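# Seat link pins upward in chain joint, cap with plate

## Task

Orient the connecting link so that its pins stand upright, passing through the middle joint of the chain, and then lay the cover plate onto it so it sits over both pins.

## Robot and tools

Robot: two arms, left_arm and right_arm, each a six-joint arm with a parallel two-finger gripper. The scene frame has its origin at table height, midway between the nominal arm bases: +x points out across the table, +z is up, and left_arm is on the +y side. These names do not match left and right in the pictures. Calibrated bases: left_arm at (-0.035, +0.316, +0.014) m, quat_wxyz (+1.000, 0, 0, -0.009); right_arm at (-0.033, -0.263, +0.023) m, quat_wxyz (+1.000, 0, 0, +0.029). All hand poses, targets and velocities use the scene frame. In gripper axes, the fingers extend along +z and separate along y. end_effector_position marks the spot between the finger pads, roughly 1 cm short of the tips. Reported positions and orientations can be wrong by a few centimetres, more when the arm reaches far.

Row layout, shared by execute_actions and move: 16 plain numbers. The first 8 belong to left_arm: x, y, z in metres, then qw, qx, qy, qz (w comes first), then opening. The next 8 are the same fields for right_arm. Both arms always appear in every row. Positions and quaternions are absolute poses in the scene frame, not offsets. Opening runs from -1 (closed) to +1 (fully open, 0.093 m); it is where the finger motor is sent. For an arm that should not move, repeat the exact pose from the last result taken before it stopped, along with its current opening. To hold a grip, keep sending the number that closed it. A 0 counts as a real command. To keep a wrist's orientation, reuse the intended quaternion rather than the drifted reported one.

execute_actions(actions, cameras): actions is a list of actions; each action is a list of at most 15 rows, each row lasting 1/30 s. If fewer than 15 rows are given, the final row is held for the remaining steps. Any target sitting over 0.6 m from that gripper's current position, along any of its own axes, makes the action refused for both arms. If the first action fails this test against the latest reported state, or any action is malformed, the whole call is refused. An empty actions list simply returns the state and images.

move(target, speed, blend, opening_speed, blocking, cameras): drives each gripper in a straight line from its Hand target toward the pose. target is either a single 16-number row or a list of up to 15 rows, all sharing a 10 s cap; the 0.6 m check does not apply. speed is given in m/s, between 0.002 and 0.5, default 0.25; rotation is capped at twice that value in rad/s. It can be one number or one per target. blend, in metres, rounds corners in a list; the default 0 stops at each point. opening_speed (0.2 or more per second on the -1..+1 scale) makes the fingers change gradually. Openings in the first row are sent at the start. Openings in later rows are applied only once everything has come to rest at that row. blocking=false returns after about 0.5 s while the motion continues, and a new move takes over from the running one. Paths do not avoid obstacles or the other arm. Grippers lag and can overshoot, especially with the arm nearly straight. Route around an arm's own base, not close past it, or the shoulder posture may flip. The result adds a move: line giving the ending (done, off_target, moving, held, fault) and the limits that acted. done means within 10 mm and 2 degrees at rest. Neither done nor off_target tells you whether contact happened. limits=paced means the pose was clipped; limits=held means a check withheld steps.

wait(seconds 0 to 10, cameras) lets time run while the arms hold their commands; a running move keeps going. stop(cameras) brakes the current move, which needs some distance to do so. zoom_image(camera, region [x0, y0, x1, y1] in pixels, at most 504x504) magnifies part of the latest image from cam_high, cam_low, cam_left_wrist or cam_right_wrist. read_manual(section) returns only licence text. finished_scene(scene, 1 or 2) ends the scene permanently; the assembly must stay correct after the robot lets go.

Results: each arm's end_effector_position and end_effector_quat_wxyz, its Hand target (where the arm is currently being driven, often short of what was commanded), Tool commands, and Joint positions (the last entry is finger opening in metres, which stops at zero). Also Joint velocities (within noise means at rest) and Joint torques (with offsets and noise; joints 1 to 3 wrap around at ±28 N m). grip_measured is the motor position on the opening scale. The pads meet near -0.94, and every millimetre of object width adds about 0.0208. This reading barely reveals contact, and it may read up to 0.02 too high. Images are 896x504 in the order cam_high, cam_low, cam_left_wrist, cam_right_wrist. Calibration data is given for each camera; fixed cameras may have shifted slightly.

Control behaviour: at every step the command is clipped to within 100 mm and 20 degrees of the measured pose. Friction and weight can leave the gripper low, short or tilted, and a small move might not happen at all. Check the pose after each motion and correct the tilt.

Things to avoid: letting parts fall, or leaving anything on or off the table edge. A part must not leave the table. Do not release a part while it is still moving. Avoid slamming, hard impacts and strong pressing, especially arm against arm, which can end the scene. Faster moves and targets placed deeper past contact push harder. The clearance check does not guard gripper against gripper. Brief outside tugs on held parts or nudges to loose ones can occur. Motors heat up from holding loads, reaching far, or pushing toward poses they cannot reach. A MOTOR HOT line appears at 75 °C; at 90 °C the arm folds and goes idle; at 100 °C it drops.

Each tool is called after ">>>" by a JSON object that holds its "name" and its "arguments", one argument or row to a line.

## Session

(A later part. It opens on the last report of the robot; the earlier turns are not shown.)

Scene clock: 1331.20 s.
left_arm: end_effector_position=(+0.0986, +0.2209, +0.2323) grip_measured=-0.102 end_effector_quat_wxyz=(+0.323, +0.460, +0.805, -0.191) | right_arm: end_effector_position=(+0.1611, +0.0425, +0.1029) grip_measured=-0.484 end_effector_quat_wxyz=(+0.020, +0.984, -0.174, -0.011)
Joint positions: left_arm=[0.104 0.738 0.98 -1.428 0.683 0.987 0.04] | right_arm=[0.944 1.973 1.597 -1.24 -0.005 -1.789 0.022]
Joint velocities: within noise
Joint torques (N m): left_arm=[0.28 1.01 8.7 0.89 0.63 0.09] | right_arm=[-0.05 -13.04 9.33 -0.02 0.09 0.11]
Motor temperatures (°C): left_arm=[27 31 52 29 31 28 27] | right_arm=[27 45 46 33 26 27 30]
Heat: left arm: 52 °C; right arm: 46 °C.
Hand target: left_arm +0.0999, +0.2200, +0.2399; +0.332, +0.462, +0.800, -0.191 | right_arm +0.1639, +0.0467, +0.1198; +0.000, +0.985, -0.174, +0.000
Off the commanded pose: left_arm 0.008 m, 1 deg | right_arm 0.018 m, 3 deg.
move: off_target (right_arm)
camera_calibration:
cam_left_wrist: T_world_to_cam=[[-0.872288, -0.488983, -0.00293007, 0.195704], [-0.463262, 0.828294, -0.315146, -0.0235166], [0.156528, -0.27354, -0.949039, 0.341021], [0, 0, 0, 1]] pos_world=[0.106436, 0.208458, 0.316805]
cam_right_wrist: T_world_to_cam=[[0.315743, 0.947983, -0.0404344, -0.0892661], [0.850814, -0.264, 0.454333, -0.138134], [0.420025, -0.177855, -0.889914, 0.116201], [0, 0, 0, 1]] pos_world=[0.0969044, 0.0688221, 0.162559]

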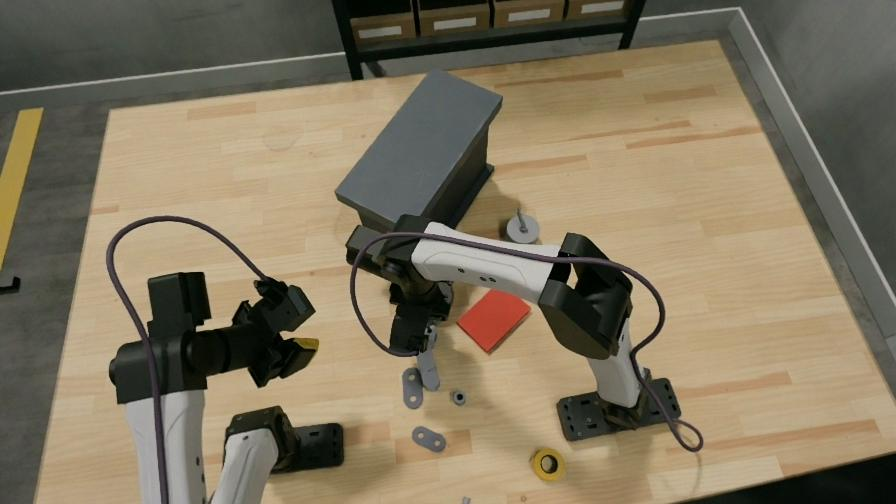

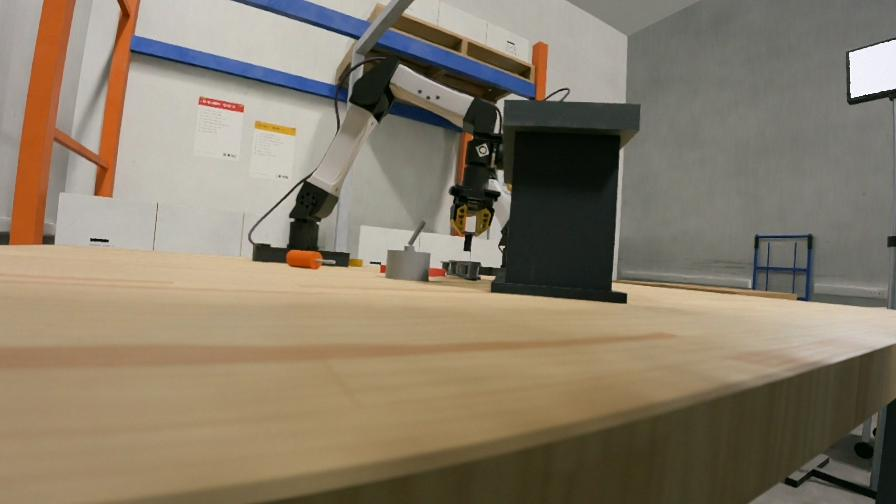

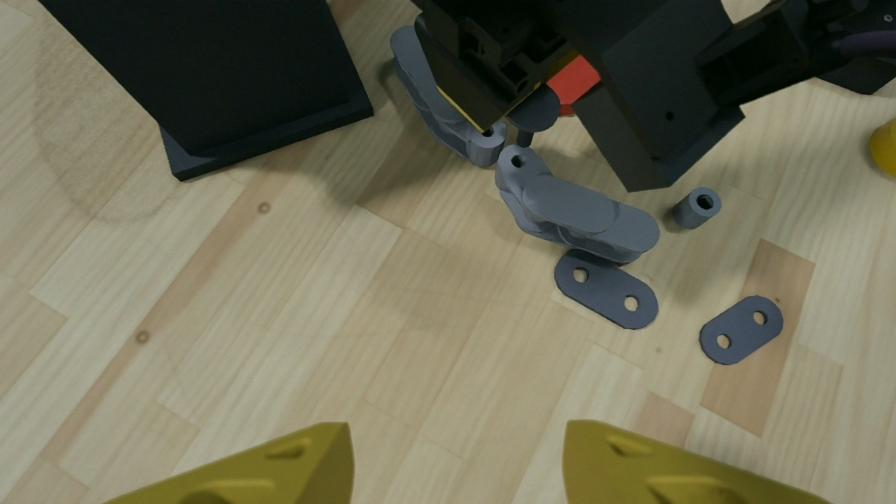

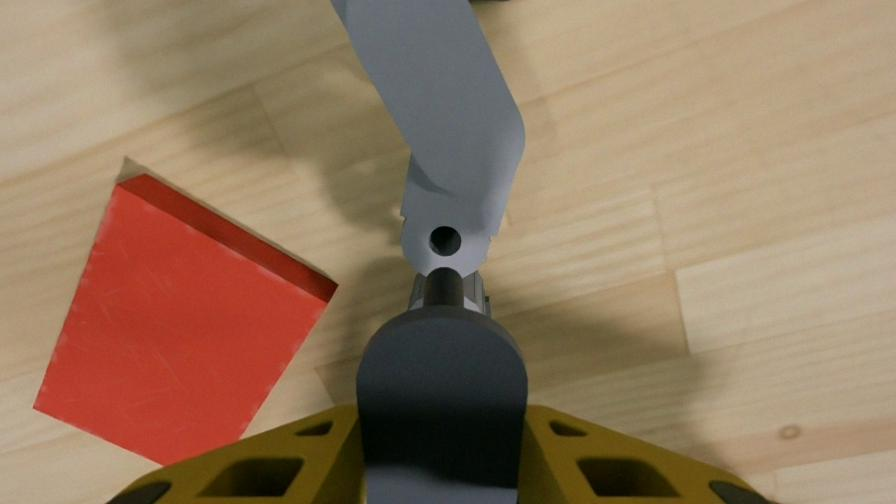

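>>> {"name": "move", "arguments": {
  "target": [
    [0.12,0.20,0.26,0.5,0.5,0.5,-0.5,0.1,0.155,0.02,0.22,0.0,-0.9848,0.1736,0.0,-0.65],
    [0.15,0.14,0.25,0.5,0.5,0.5,-0.5,-0.3,0.15,-0.03,0.25,0.5,-0.5,0.5,0.5,-0.65]
  ],
  "blend": [0.02,0],
  "speed": 0.3
}}

Scene clock: 1362.80 s.
left_arm: end_effector_position=(+0.1517, +0.1421, +0.2455) grip_measured=-0.298 end_effector_quat_wxyz=(+0.480, +0.512, +0.501, -0.506) | right_arm: end_effector_position=(+0.1507, -0.0313, +0.2526) grip_measured=-0.484 end_effector_quat_wxyz=(+0.500, -0.502, +0.499, +0.499)
Joint positions: left_arm=[-0.012 1.389 0.882 -1.371 1.543 1.863 0.031] | right_arm=[0.273 1.088 0.366 0.718 -1.241 -0.009 0.022]
Joint velocities: within noise
Joint torques (N m): left_arm=[-1.02 -4.94 5.78 -0.03 0.8 -0.08] | right_arm=[0.62 -2.54 6.75 2.1 0.17 0.22]
Motor temperatures (°C): left_arm=[27 31 50 28 31 28 27] | right_arm=[27 47 47 33 26 27 31]
Heat: left arm: 50 °C; right arm: 47 °C.
Hand target: left_arm +0.1500, +0.1408, +0.2500; +0.487, +0.513, +0.493, -0.507 | right_arm +0.1499, -0.0300, +0.2500; +0.500, -0.500, +0.500, +0.500
Off the commanded pose: left_arm 0.005 m, 3 deg | right_arm 0.003 m, 0 deg.
joint sent to its limit (left arm) — joint 5 (wrist yaw), upper limit. The joint targets still meet the commanded pose.
move: off_target (left_arm); target 2's new opening was sent with left_arm's hand 0.006 m and 3 deg from that target; limits=paced
camera_calibration:
cam_left_wrist: T_world_to_cam=[[-0.999139, 0.0410566, -0.00601007, 0.148217], [0.024108, 0.456488, -0.889403, 0.19034], [-0.0337724, -0.888782, -0.457085, 0.319171], [0, 0, 0, 1]] pos_world=[0.15428, 0.1907, 0.316067]
cam_right_wrist: T_world_to_cam=[[0.99945, -0.000244919, 0.0331559, -0.161231], [0.0291447, -0.470328, -0.882011, 0.238122], [0.0158102, 0.882492, -0.470062, 0.22878], [0, 0, 0, 1]] pos_world=[0.150585, -0.0899409, 0.322913]

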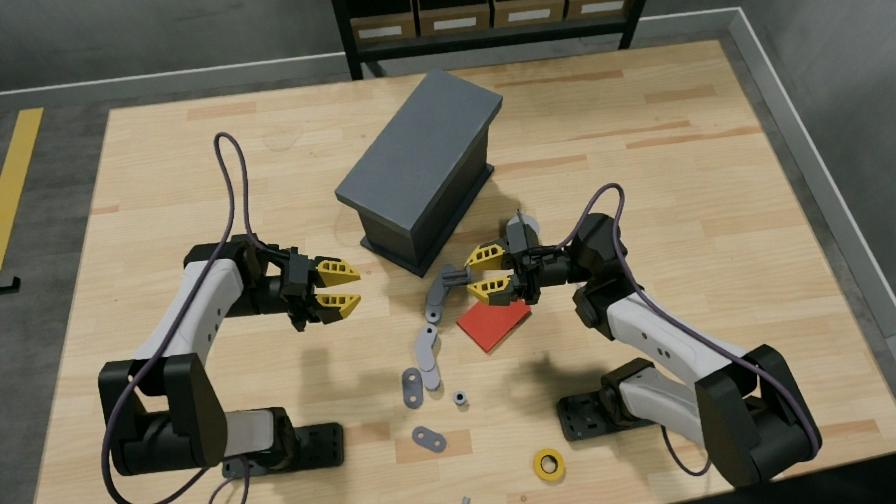

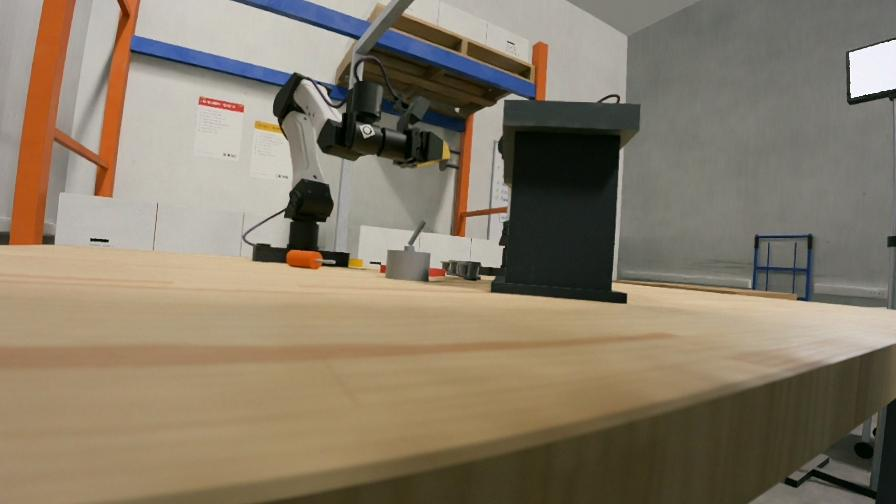

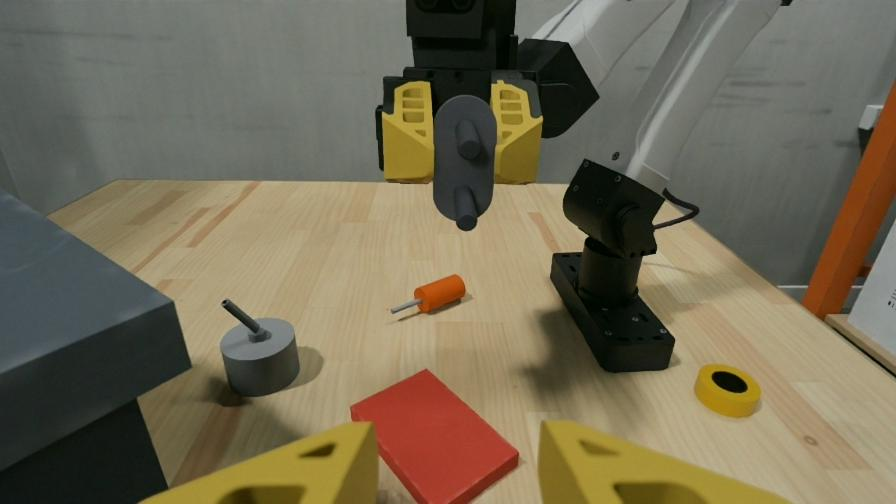

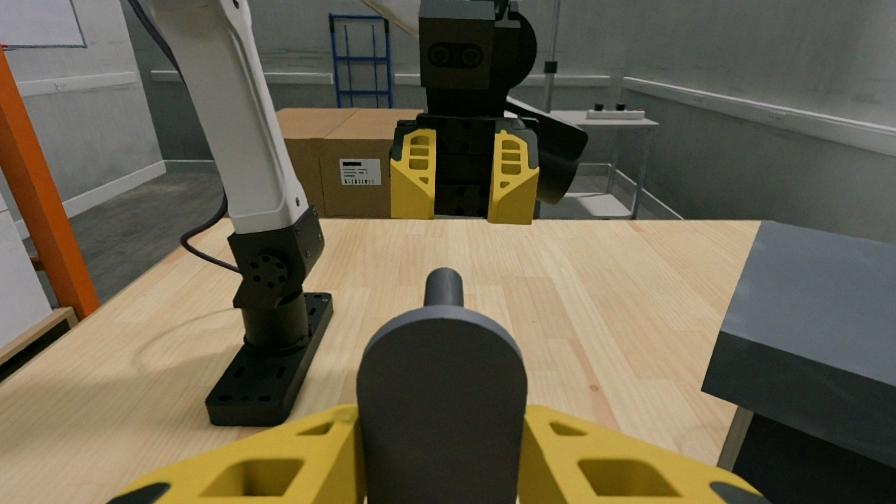

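>>> {"name": "move", "arguments": {
  "target": [0.1415,0.078,0.2400,0.5065,0.4934,0.4934,-0.5065,-0.4,0.15,-0.03,0.25,0.5,-0.5,0.5,0.5,-0.65],
  "speed": 0.15,
  "cameras": ["cam_left_wrist","cam_right_wrist","cam_high"]
}}

Scene clock: 1393.80 s.
left_arm: end_effector_position=(+0.1452, +0.0792, +0.2350) grip_measured=-0.398 end_effector_quat_wxyz=(+0.405, +0.578, +0.423, -0.568) | right_arm: end_effector_position=(+0.1507, -0.0313, +0.2527) grip_measured=-0.484 end_effector_quat_wxyz=(+0.500, -0.502, +0.499, +0.499)
Joint positions: left_arm=[-0.301 1.533 0.978 -1.073 1.545 1.616 0.026] | right_arm=[0.273 1.088 0.366 0.718 -1.241 -0.009 0.022]
Joint velocities: within noise
Joint torques (N m): left_arm=[-0.95 -6.64 5.53 0.35 0.82 -0.07] | right_arm=[0.79 -2.43 6.67 2.1 0.18 0.2]
Motor temperatures (°C): left_arm=[27 32 46 27 31 28 27] | right_arm=[27 39 46 37 26 27 32]
Heat: left arm: 46 °C; right arm: 46 °C.
Hand target: left_arm +0.1417, +0.0787, +0.2400; +0.411, +0.579, +0.414, -0.570 | right_arm +0.1499, -0.0300, +0.2500; +0.500, -0.500, +0.500, +0.500
Off the commanded pose: left_arm 0.006 m, 19 deg | right_arm 0.003 m, 0 deg.
joint sent to its limit (left arm) — joint 5 (wrist yaw), upper limit. The joint targets are off in orientation, not in position.
move: off_target (left_arm)
camera_calibration:
cam_left_wrist: T_world_to_cam=[[-0.948023, 0.318058, -0.00953809, 0.11574], [0.153258, 0.430132, -0.889662, 0.193238], [-0.278861, -0.844882, -0.456521, 0.290224], [0, 0, 0, 1]] pos_world=[0.161041, 0.125275, 0.305513]
cam_right_wrist: T_world_to_cam=[[0.999439, -0.000253684, 0.0334955, -0.161319], [0.0294442, -0.470109, -0.882117, 0.238197], [0.0159703, 0.882608, -0.469838, 0.228749], [0, 0, 0, 1]] pos_world=[0.150562, -0.0899582, 0.322996]
Images, in order (width x height): cam_high 896x504, cam_left_wrist 896x504, cam_right_wrist 896x504.

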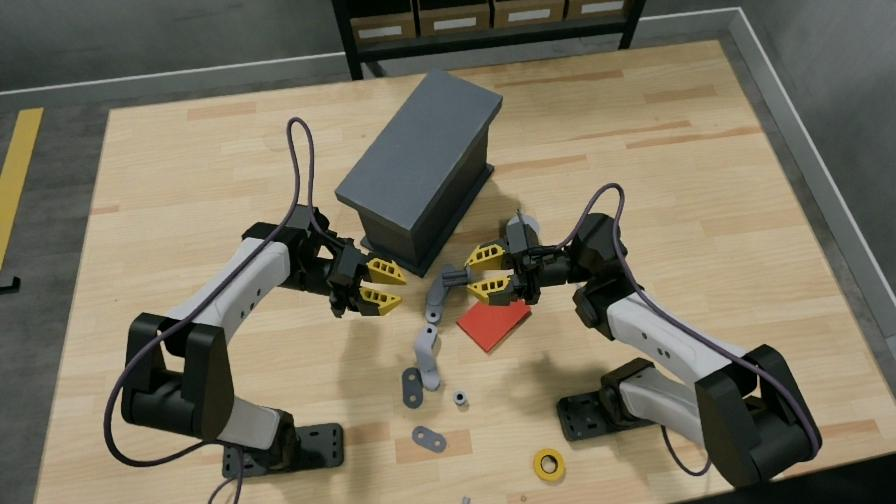

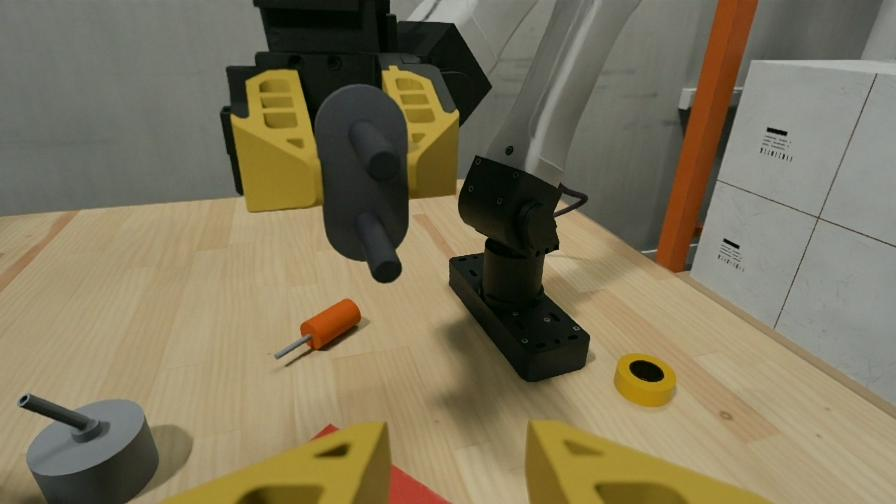

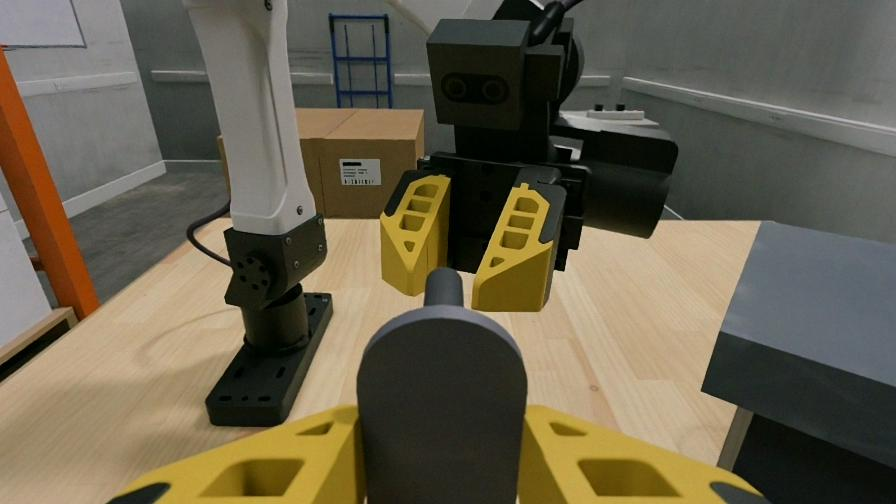

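>>> {"name": "move", "arguments": {
  "target": [
    [0.130,0.110,0.2400,0.6203,0.3489,0.6043,-0.3582,-0.4,0.15,-0.03,0.25,0.5,-0.5,0.5,0.5,-0.65],
    [0.1415,0.065,0.2400,0.5065,0.4934,0.4934,-0.5065,-0.4,0.15,-0.03,0.25,0.5,-0.5,0.5,0.5,-0.65]
  ],
  "speed": 0.25,
  "cameras": ["cam_left_wrist","cam_right_wrist","cam_high"]
}}

Scene clock: 1421.97 s.
left_arm: end_effector_position=(+0.1411, +0.0661, +0.2416) grip_measured=-0.398 end_effector_quat_wxyz=(+0.506, +0.498, +0.490, -0.506) | right_arm: end_effector_position=(+0.1507, -0.0313, +0.2528) grip_measured=-0.484 end_effector_quat_wxyz=(+0.501, -0.502, +0.498, +0.499)
Joint positions: left_arm=[-0.414 1.127 0.334 0.851 1.146 -0.045 0.026] | right_arm=[0.273 1.088 0.366 0.719 -1.241 -0.009 0.022]
Joint velocities: within noise
Joint torques (N m): left_arm=[-1.06 -2.02 6.31 1.58 -0.06 -0.09] | right_arm=[0.73 -2.39 6.61 2.13 0.15 0.2]
Motor temperatures (°C): left_arm=[27 33 45 28 31 28 27] | right_arm=[27 37 46 39 26 27 32]
Heat: left arm: 45 °C; right arm: 46 °C.
Hand target: left_arm +0.1415, +0.0650, +0.2401; +0.506, +0.494, +0.494, -0.506 | right_arm +0.1499, -0.0300, +0.2500; +0.500, -0.500, +0.500, +0.500
Off the commanded pose: left_arm 0.002 m, 1 deg | right_arm 0.003 m, 0 deg.
move: done; limits=paced
camera_calibration:
cam_left_wrist: T_world_to_cam=[[-0.999533, 0.00965222, -0.0290079, 0.148404], [0.0304097, 0.411425, -0.910936, 0.229086], [0.003142, -0.911393, -0.411526, 0.234733], [0, 0, 0, 1]] pos_world=[0.14063, 0.11825, 0.309587]
cam_right_wrist: T_world_to_cam=[[0.999427, -0.00025787, 0.0338559, -0.16141], [0.0297624, -0.469999, -0.882165, 0.238208], [0.0161398, 0.882667, -0.469722, 0.228719], [0, 0, 0, 1]] pos_world=[0.150537, -0.0899669, 0.323038]
Images, in order (width x height): cam_high 896x504, cam_left_wrist 896x504, cam_right_wrist 896x504.

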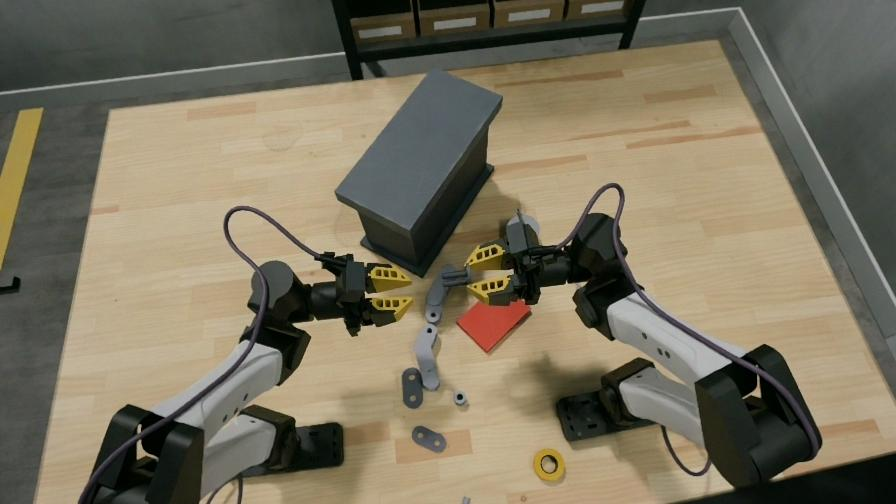

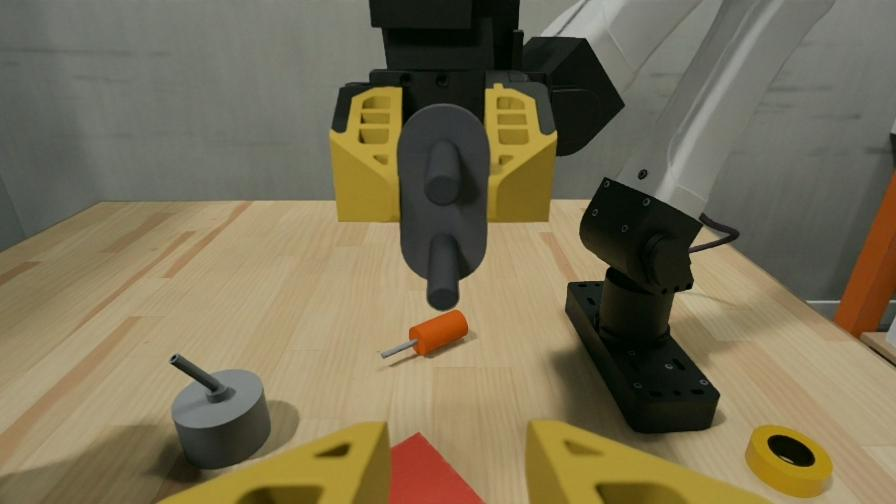

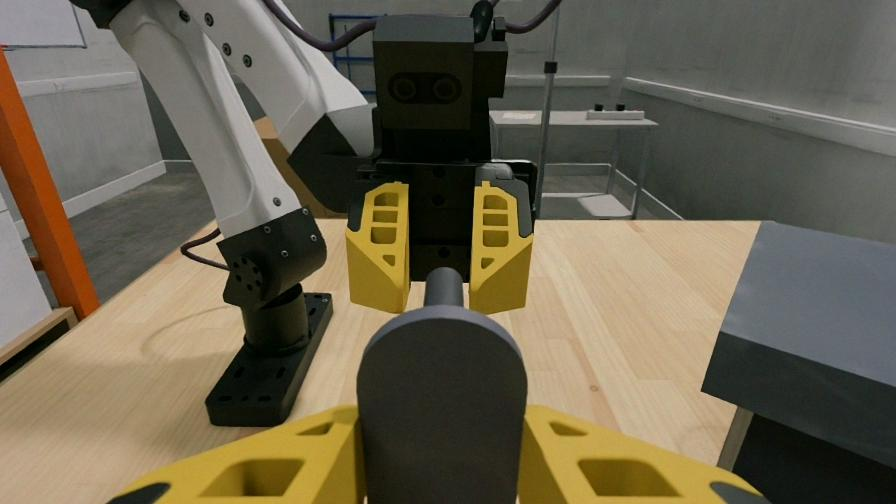

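>>> {"name": "zoom_image", "arguments": {
  "camera": "cam_right_wrist",
  "region": [330, 150, 560, 350]
}}

>>> {"name": "zoom_image", "arguments": {
  "camera": "cam_low",
  "region": [360, 90, 540, 200]
}}

Scaled by 2.191 from the camera's 896x504 image, which has a finer 1280x720 frame.

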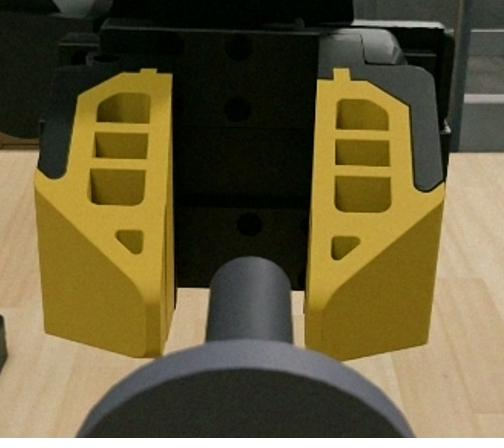

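This scene's latest camera images include none from cam_low. They are from: cam_high, cam_left_wrist, cam_right_wrist. cam_low's image comes with the result of a call that names it in "cameras".

>>> {"name": "move", "arguments": {
  "target": [0.1452,0.038,0.2450,0.5065,0.4934,0.4934,-0.5065,-0.4,0.15,-0.03,0.25,0.5,-0.5,0.5,0.5,-0.65],
  "speed": 0.1,
  "cameras": ["cam_left_wrist","cam_right_wrist","cam_low"]
}}

>>> {"name": "zoom_image", "arguments": {
  "camera": "cam_right_wrist",
  "region": [330, 150, 560, 350]
}}

>>> {"name": "zoom_image", "arguments": {
  "camera": "cam_low",
  "region": [360, 90, 540, 200]
}}

Scene clock: 1495.23 s.
left_arm: end_effector_position=(+0.1408, +0.0416, +0.2351) grip_measured=-0.398 end_effector_quat_wxyz=(+0.493, +0.492, +0.503, -0.512) | right_arm: end_effector_position=(+0.1507, -0.0313, +0.2528) grip_measured=-0.484 end_effector_quat_wxyz=(+0.500, -0.502, +0.498, +0.499)
Joint positions: left_arm=[-0.522 1.196 0.362 0.853 1.039 -0.046 0.026] | right_arm=[0.273 1.088 0.366 0.719 -1.241 -0.008 0.022]
Joint velocities: within noise
Joint torques (N m): left_arm=[-0.98 -2.51 9.1 1.7 -0.02 0.03] | right_arm=[0.57 -2.58 6.97 2.09 0.18 0.18]
Motor temperatures (°C): left_arm=[27 31 45 35 30 28 27] | right_arm=[27 34 45 40 26 27 33]
Heat: left arm: 45 °C; right arm: 45 °C.
Hand target: left_arm +0.1449, +0.0384, +0.2450; +0.506, +0.493, +0.493, -0.507 | right_arm +0.1499, -0.0300, +0.2500; +0.500, -0.500, +0.500, +0.500
Off the commanded pose: left_arm 0.011 m, 2 deg | right_arm 0.003 m, 0 deg.
move: off_target (left_arm)
camera_calibration:
cam_left_wrist: T_world_to_cam=[[-0.999911, 0.011016, 0.0074702, 0.139539], [-0.00208908, 0.424399, -0.905473, 0.236055], [-0.013145, -0.905408, -0.424338, 0.214812], [0, 0, 0, 1]] pos_world=[0.142843, 0.092774, 0.303852]
cam_right_wrist: T_world_to_cam=[[0.99944, -0.000258255, 0.0334747, -0.161316], [0.0294257, -0.47, -0.882176, 0.238261], [0.0159609, 0.882666, -0.469729, 0.228748], [0, 0, 0, 1]] pos_world=[0.150563, -0.0899668, 0.323038]
Images, in order (width x height): cam_low 896x504, cam_left_wrist 896x504, cam_right_wrist 896x504.

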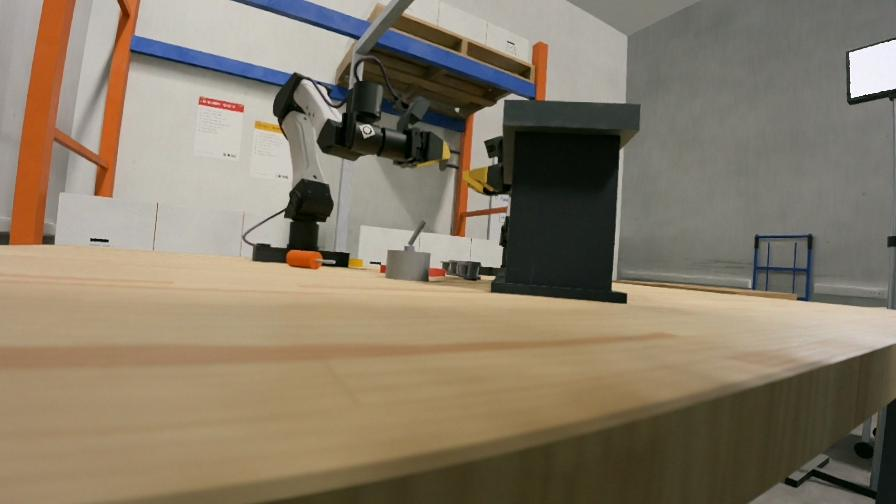

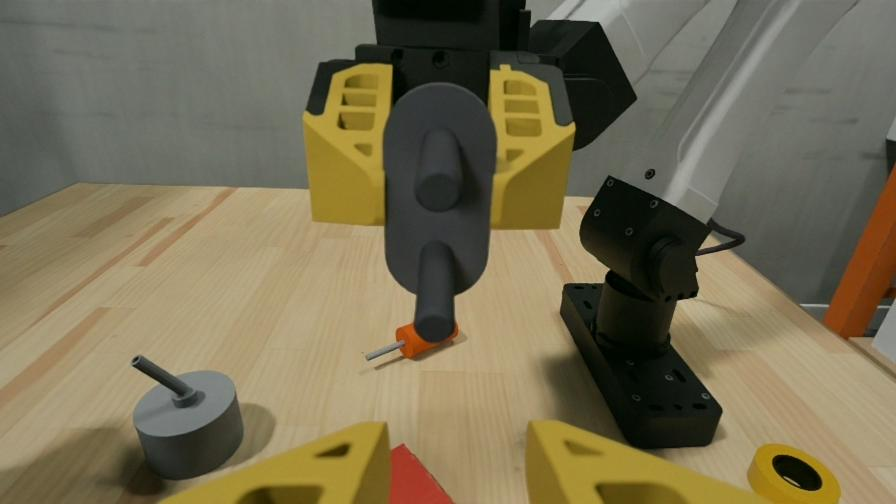

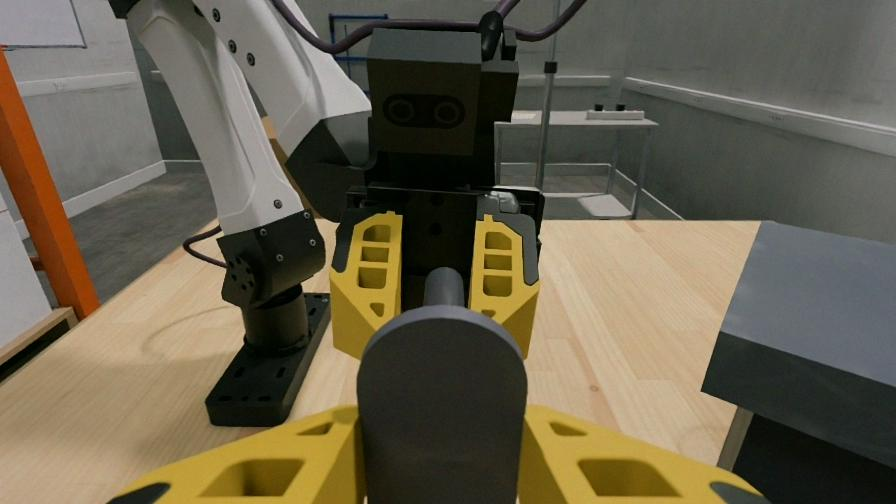

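Scaled by 2.191 from the camera's 896x504 image, which has a finer 1280x720 frame.

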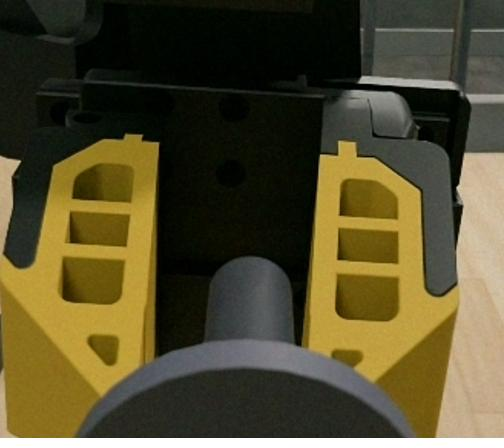

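Scaled by 2.800 from the camera's 896x504 image, which has a finer 1280x720 frame.

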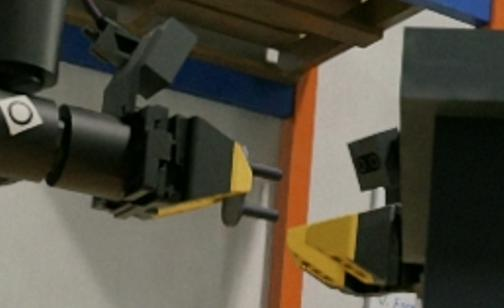

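>>> {"name": "move", "arguments": {
  "target": [0.1485,0.035,0.2560,0.5065,0.4934,0.4934,-0.5065,-0.4,0.15,-0.03,0.25,0.5,-0.5,0.5,0.5,-0.65],
  "speed": 0.1,
  "cameras": ["cam_left_wrist","cam_right_wrist","cam_low"]
}}

>>> {"name": "zoom_image", "arguments": {
  "camera": "cam_low",
  "region": [420, 120, 520, 200]
}}

Scene clock: 1510.40 s.
left_arm: end_effector_position=(+0.1455, +0.0377, +0.2457) grip_measured=-0.398 end_effector_quat_wxyz=(+0.496, +0.493, +0.500, -0.511) | right_arm: end_effector_position=(+0.1507, -0.0313, +0.2528) grip_measured=-0.484 end_effector_quat_wxyz=(+0.500, -0.502, +0.498, +0.499)
Joint positions: left_arm=[-0.526 1.196 0.407 0.816 1.035 -0.046 0.026] | right_arm=[0.273 1.088 0.366 0.719 -1.241 -0.008 0.022]
Joint velocities: within noise
Joint torques (N m): left_arm=[-0.99 -3.55 9.25 1.6 -0.02 0.03] | right_arm=[0.73 -2.62 6.86 2.1 0.18 0.2]
Motor temperatures (°C): left_arm=[27 31 49 36 30 28 27] | right_arm=[27 34 45 41 26 27 33]
Heat: left arm: 49 °C; right arm: 45 °C.
Hand target: left_arm +0.1482, +0.0353, +0.2560; +0.507, +0.493, +0.493, -0.507 | right_arm +0.1499, -0.0300, +0.2500; +0.500, -0.500, +0.500, +0.500
Off the commanded pose: left_arm 0.011 m, 2 deg | right_arm 0.003 m, 0 deg.
move: off_target (left_arm)
camera_calibration:
cam_left_wrist: T_world_to_cam=[[-0.999943, 0.0106526, 0.000943105, 0.145881], [0.00362678, 0.420754, -0.907168, 0.247039], [-0.0100605, -0.907112, -0.420768, 0.214636], [0, 0, 0, 1]] pos_world=[0.147136, 0.0892025, 0.31428]
cam_right_wrist: T_world_to_cam=[[0.99944, -0.000258255, 0.0334747, -0.161316], [0.0294257, -0.47, -0.882176, 0.238261], [0.0159609, 0.882666, -0.469729, 0.228748], [0, 0, 0, 1]] pos_world=[0.150563, -0.0899668, 0.323038]
Images, in order (width x height): cam_low 896x504, cam_left_wrist 896x504, cam_right_wrist 896x504.

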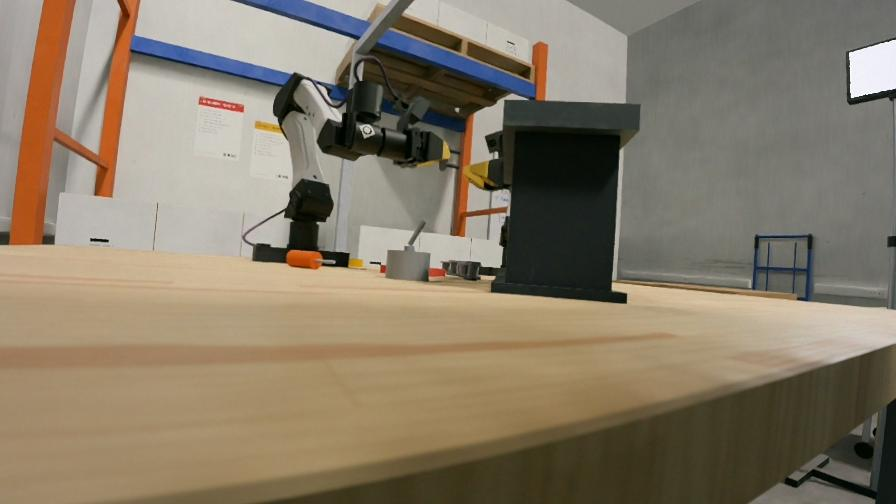

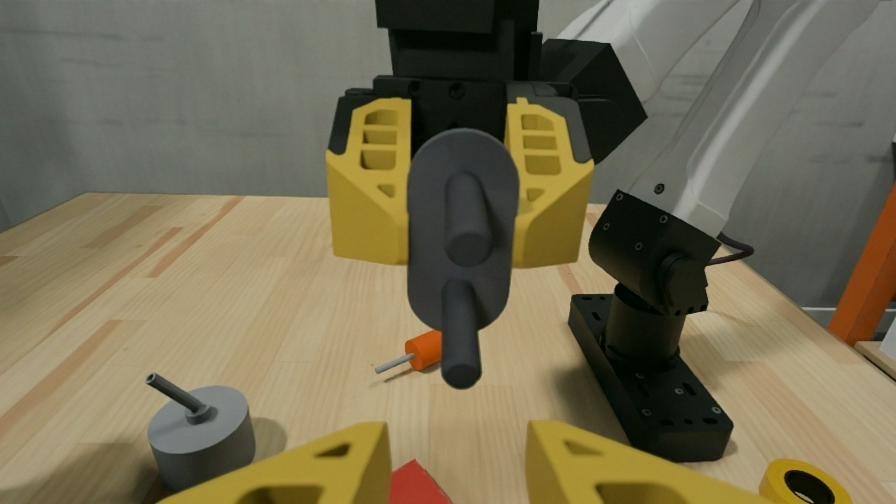

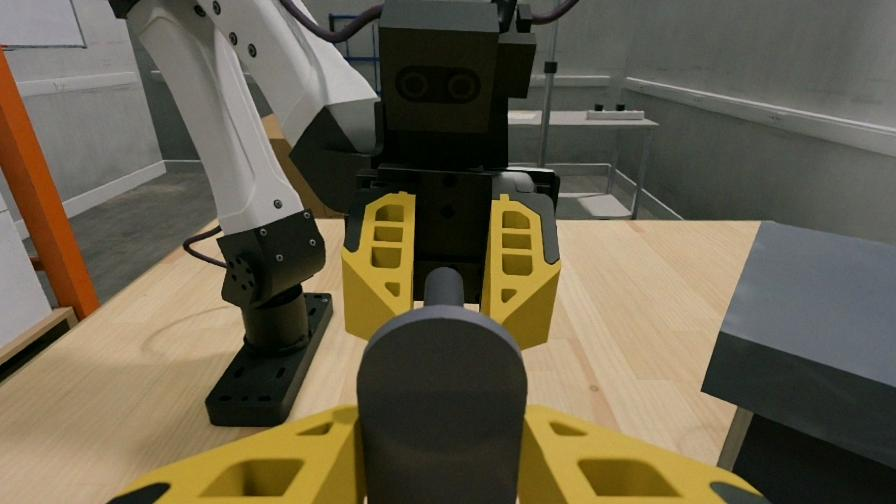

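Scaled by 5.040 from the camera's 896x504 image, which has a finer 1280x720 frame.

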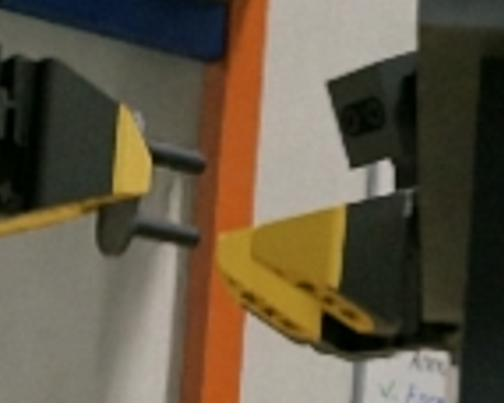

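>>> {"name": "move", "arguments": {
  "target": [0.1482,0.015,0.2600,0.5065,0.4934,0.4934,-0.5065,-0.4,0.15,-0.03,0.25,0.5,-0.5,0.5,0.5,-0.65],
  "speed": 0.08,
  "cameras": ["cam_left_wrist","cam_right_wrist","cam_low"]
}}

>>> {"name": "zoom_image", "arguments": {
  "camera": "cam_low",
  "region": [420, 120, 520, 200]
}}

Scene clock: 1527.77 s.
left_arm: end_effector_position=(+0.1440, +0.0188, +0.2523) grip_measured=-0.398 end_effector_quat_wxyz=(+0.497, +0.493, +0.498, -0.511) | right_arm: end_effector_position=(+0.1507, -0.0313, +0.2528) grip_measured=-0.484 end_effector_quat_wxyz=(+0.501, -0.502, +0.498, +0.499)
Joint positions: left_arm=[-0.602 1.227 0.45 0.807 0.959 -0.045 0.026] | right_arm=[0.273 1.088 0.366 0.719 -1.241 -0.008 0.022]
Joint velocities: within noise
Joint torques (N m): left_arm=[-0.94 -2.88 9.46 1.59 -0.05 0.08] | right_arm=[0.57 -2.54 6.65 2.09 0.19 0.21]
Motor temperatures (°C): left_arm=[27 31 50 36 30 28 27] | right_arm=[27 34 44 41 26 27 33]
Heat: left arm: 50 °C; right arm: 44 °C.
Hand target: left_arm +0.1480, +0.0154, +0.2600; +0.507, +0.493, +0.493, -0.507 | right_arm +0.1499, -0.0300, +0.2500; +0.500, -0.500, +0.500, +0.500
Off the commanded pose: left_arm 0.010 m, 1 deg | right_arm 0.003 m, 0 deg.
move: done
camera_calibration:
cam_left_wrist: T_world_to_cam=[[-0.999932, 0.0114261, -0.00223786, 0.145364], [0.00680111, 0.417195, -0.908792, 0.260942], [-0.00945028, -0.908745, -0.417244, 0.199267], [0, 0, 0, 1]] pos_world=[0.145463, 0.070559, 0.32061]
cam_right_wrist: T_world_to_cam=[[0.999427, -0.000262438, 0.0338351, -0.161407], [0.0297438, -0.46989, -0.882224, 0.238272], [0.0161303, 0.882725, -0.469613, 0.228718], [0, 0, 0, 1]] pos_world=[0.150538, -0.0899755, 0.32308]
Images, in order (width x height): cam_low 896x504, cam_left_wrist 896x504, cam_right_wrist 896x504.

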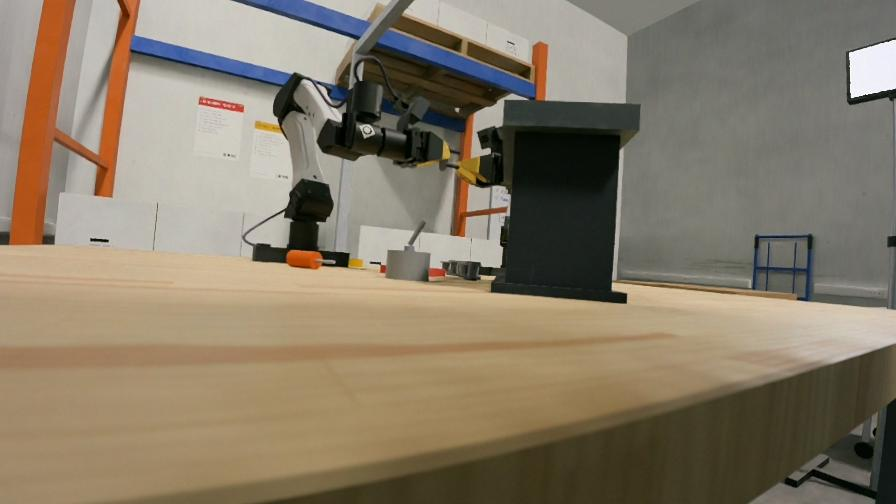

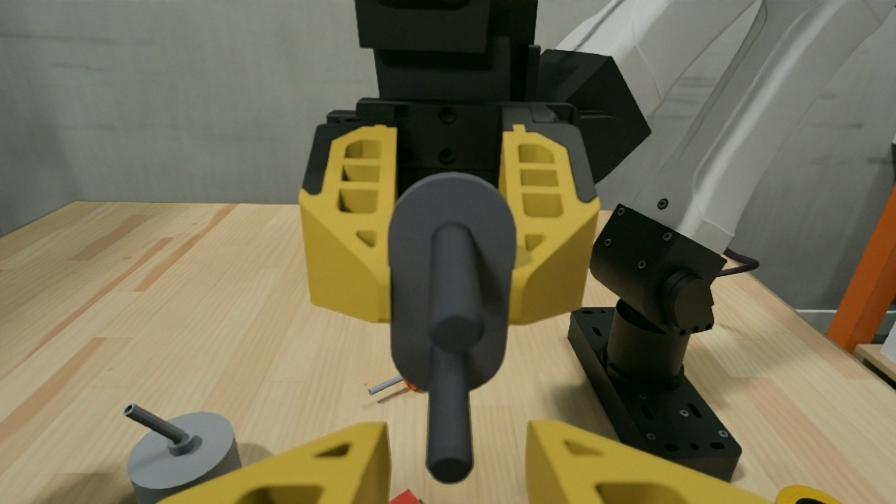

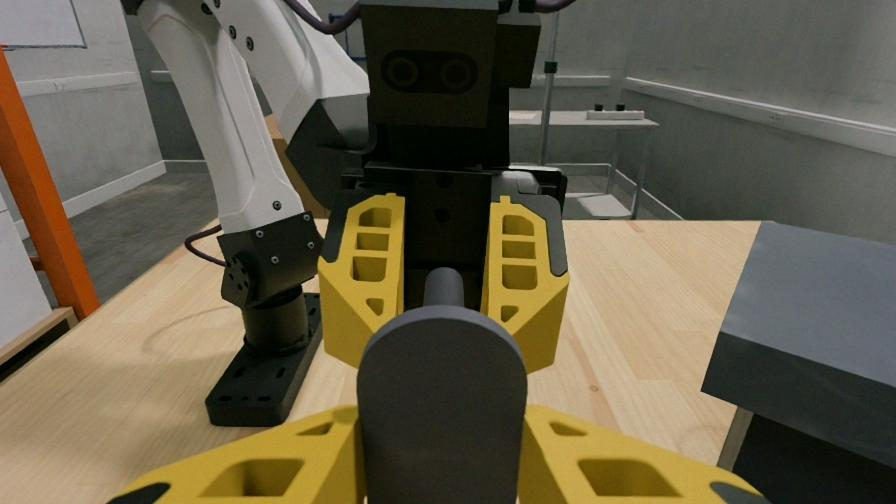

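Scaled by 5.040 from the camera's 896x504 image, which has a finer 1280x720 frame.

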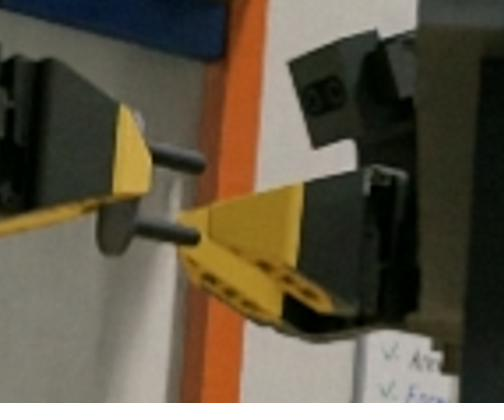

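>>> {"name": "move", "arguments": {
  "target": [0.1492,0.004,0.2610,0.5065,0.4934,0.4934,-0.5065,-0.4,0.15,-0.03,0.25,0.5,-0.5,0.5,0.5,-0.65],
  "speed": 0.04
}}

Scene clock: 1562.50 s.
left_arm: end_effector_position=(+0.1452, +0.0080, +0.2523) grip_measured=-0.398 end_effector_quat_wxyz=(+0.495, +0.492, +0.501, -0.512) | right_arm: end_effector_position=(+0.1507, -0.0313, +0.2528) grip_measured=-0.484 end_effector_quat_wxyz=(+0.501, -0.502, +0.498, +0.499)
Joint positions: left_arm=[-0.638 1.26 0.476 0.806 0.924 -0.043 0.026] | right_arm=[0.273 1.088 0.366 0.719 -1.241 -0.008 0.022]
Joint velocities: within noise
Joint torques (N m): left_arm=[-0.95 -3.17 9.46 1.64 -0.06 0.1] | right_arm=[0.49 -2.45 6.72 2.11 0.2 0.2]
Motor temperatures (°C): left_arm=[27 31 49 37 30 28 27] | right_arm=[27 33 44 41 26 27 33]
Heat: left arm: 49 °C; right arm: 44 °C.
Hand target: left_arm +0.1489, +0.0043, +0.2610; +0.506, +0.493, +0.493, -0.507 | right_arm +0.1499, -0.0300, +0.2500; +0.500, -0.500, +0.500, +0.500
Off the commanded pose: left_arm 0.010 m, 2 deg | right_arm 0.003 m, 0 deg.
move: done
camera_calibration:
cam_left_wrist: T_world_to_cam=[[-0.999929, 0.0114124, 0.00327997, 0.145275], [0.00182736, 0.420823, -0.907141, 0.265719], [-0.011733, -0.907071, -0.420815, 0.19066], [0, 0, 0, 1]] pos_world=[0.147016, 0.0594633, 0.320801]
cam_right_wrist: T_world_to_cam=[[0.999427, -0.000262438, 0.0338351, -0.161407], [0.0297438, -0.46989, -0.882224, 0.238272], [0.0161303, 0.882725, -0.469613, 0.228718], [0, 0, 0, 1]] pos_world=[0.150538, -0.0899755, 0.32308]

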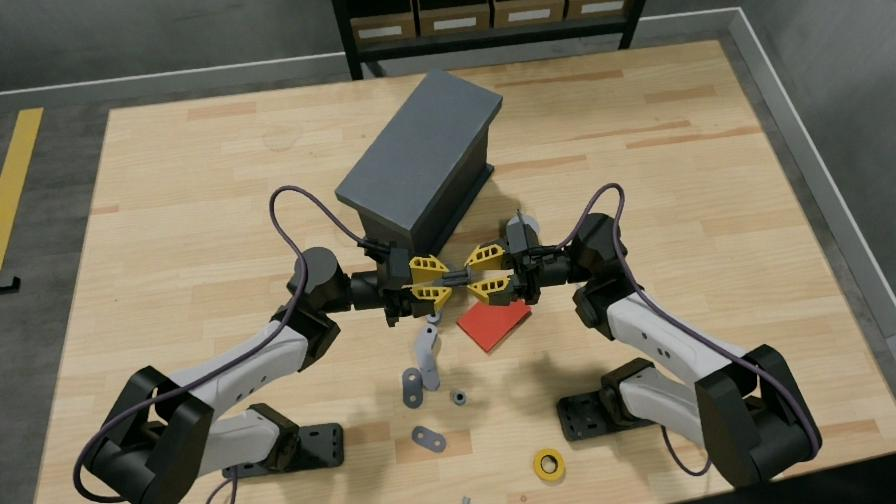

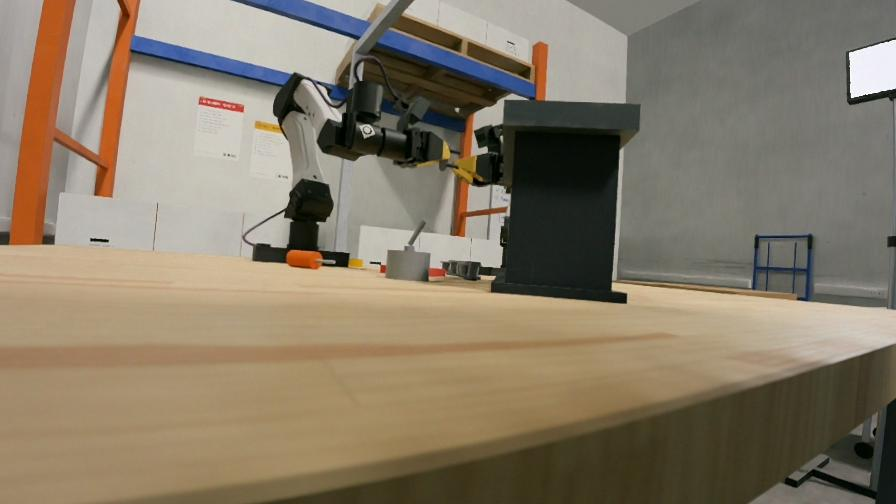

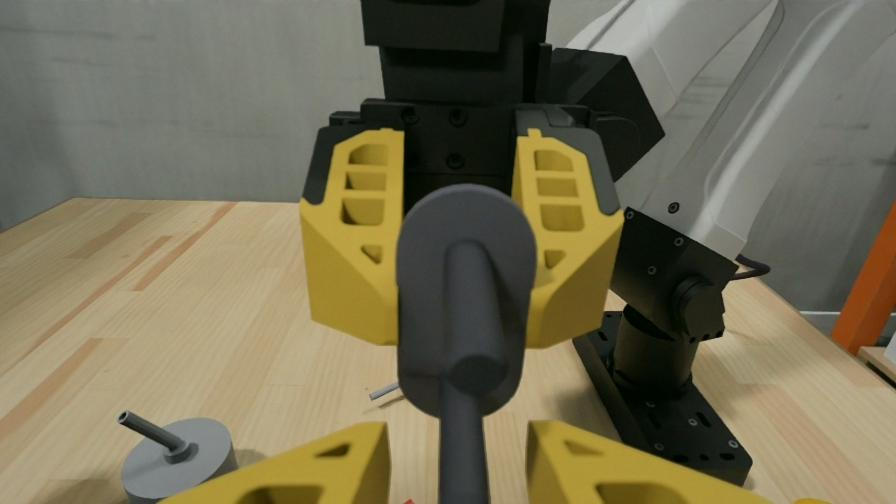

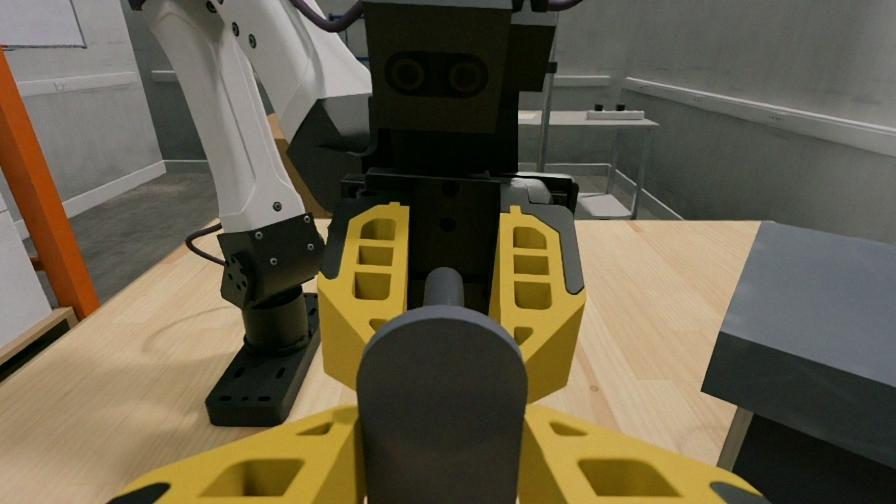

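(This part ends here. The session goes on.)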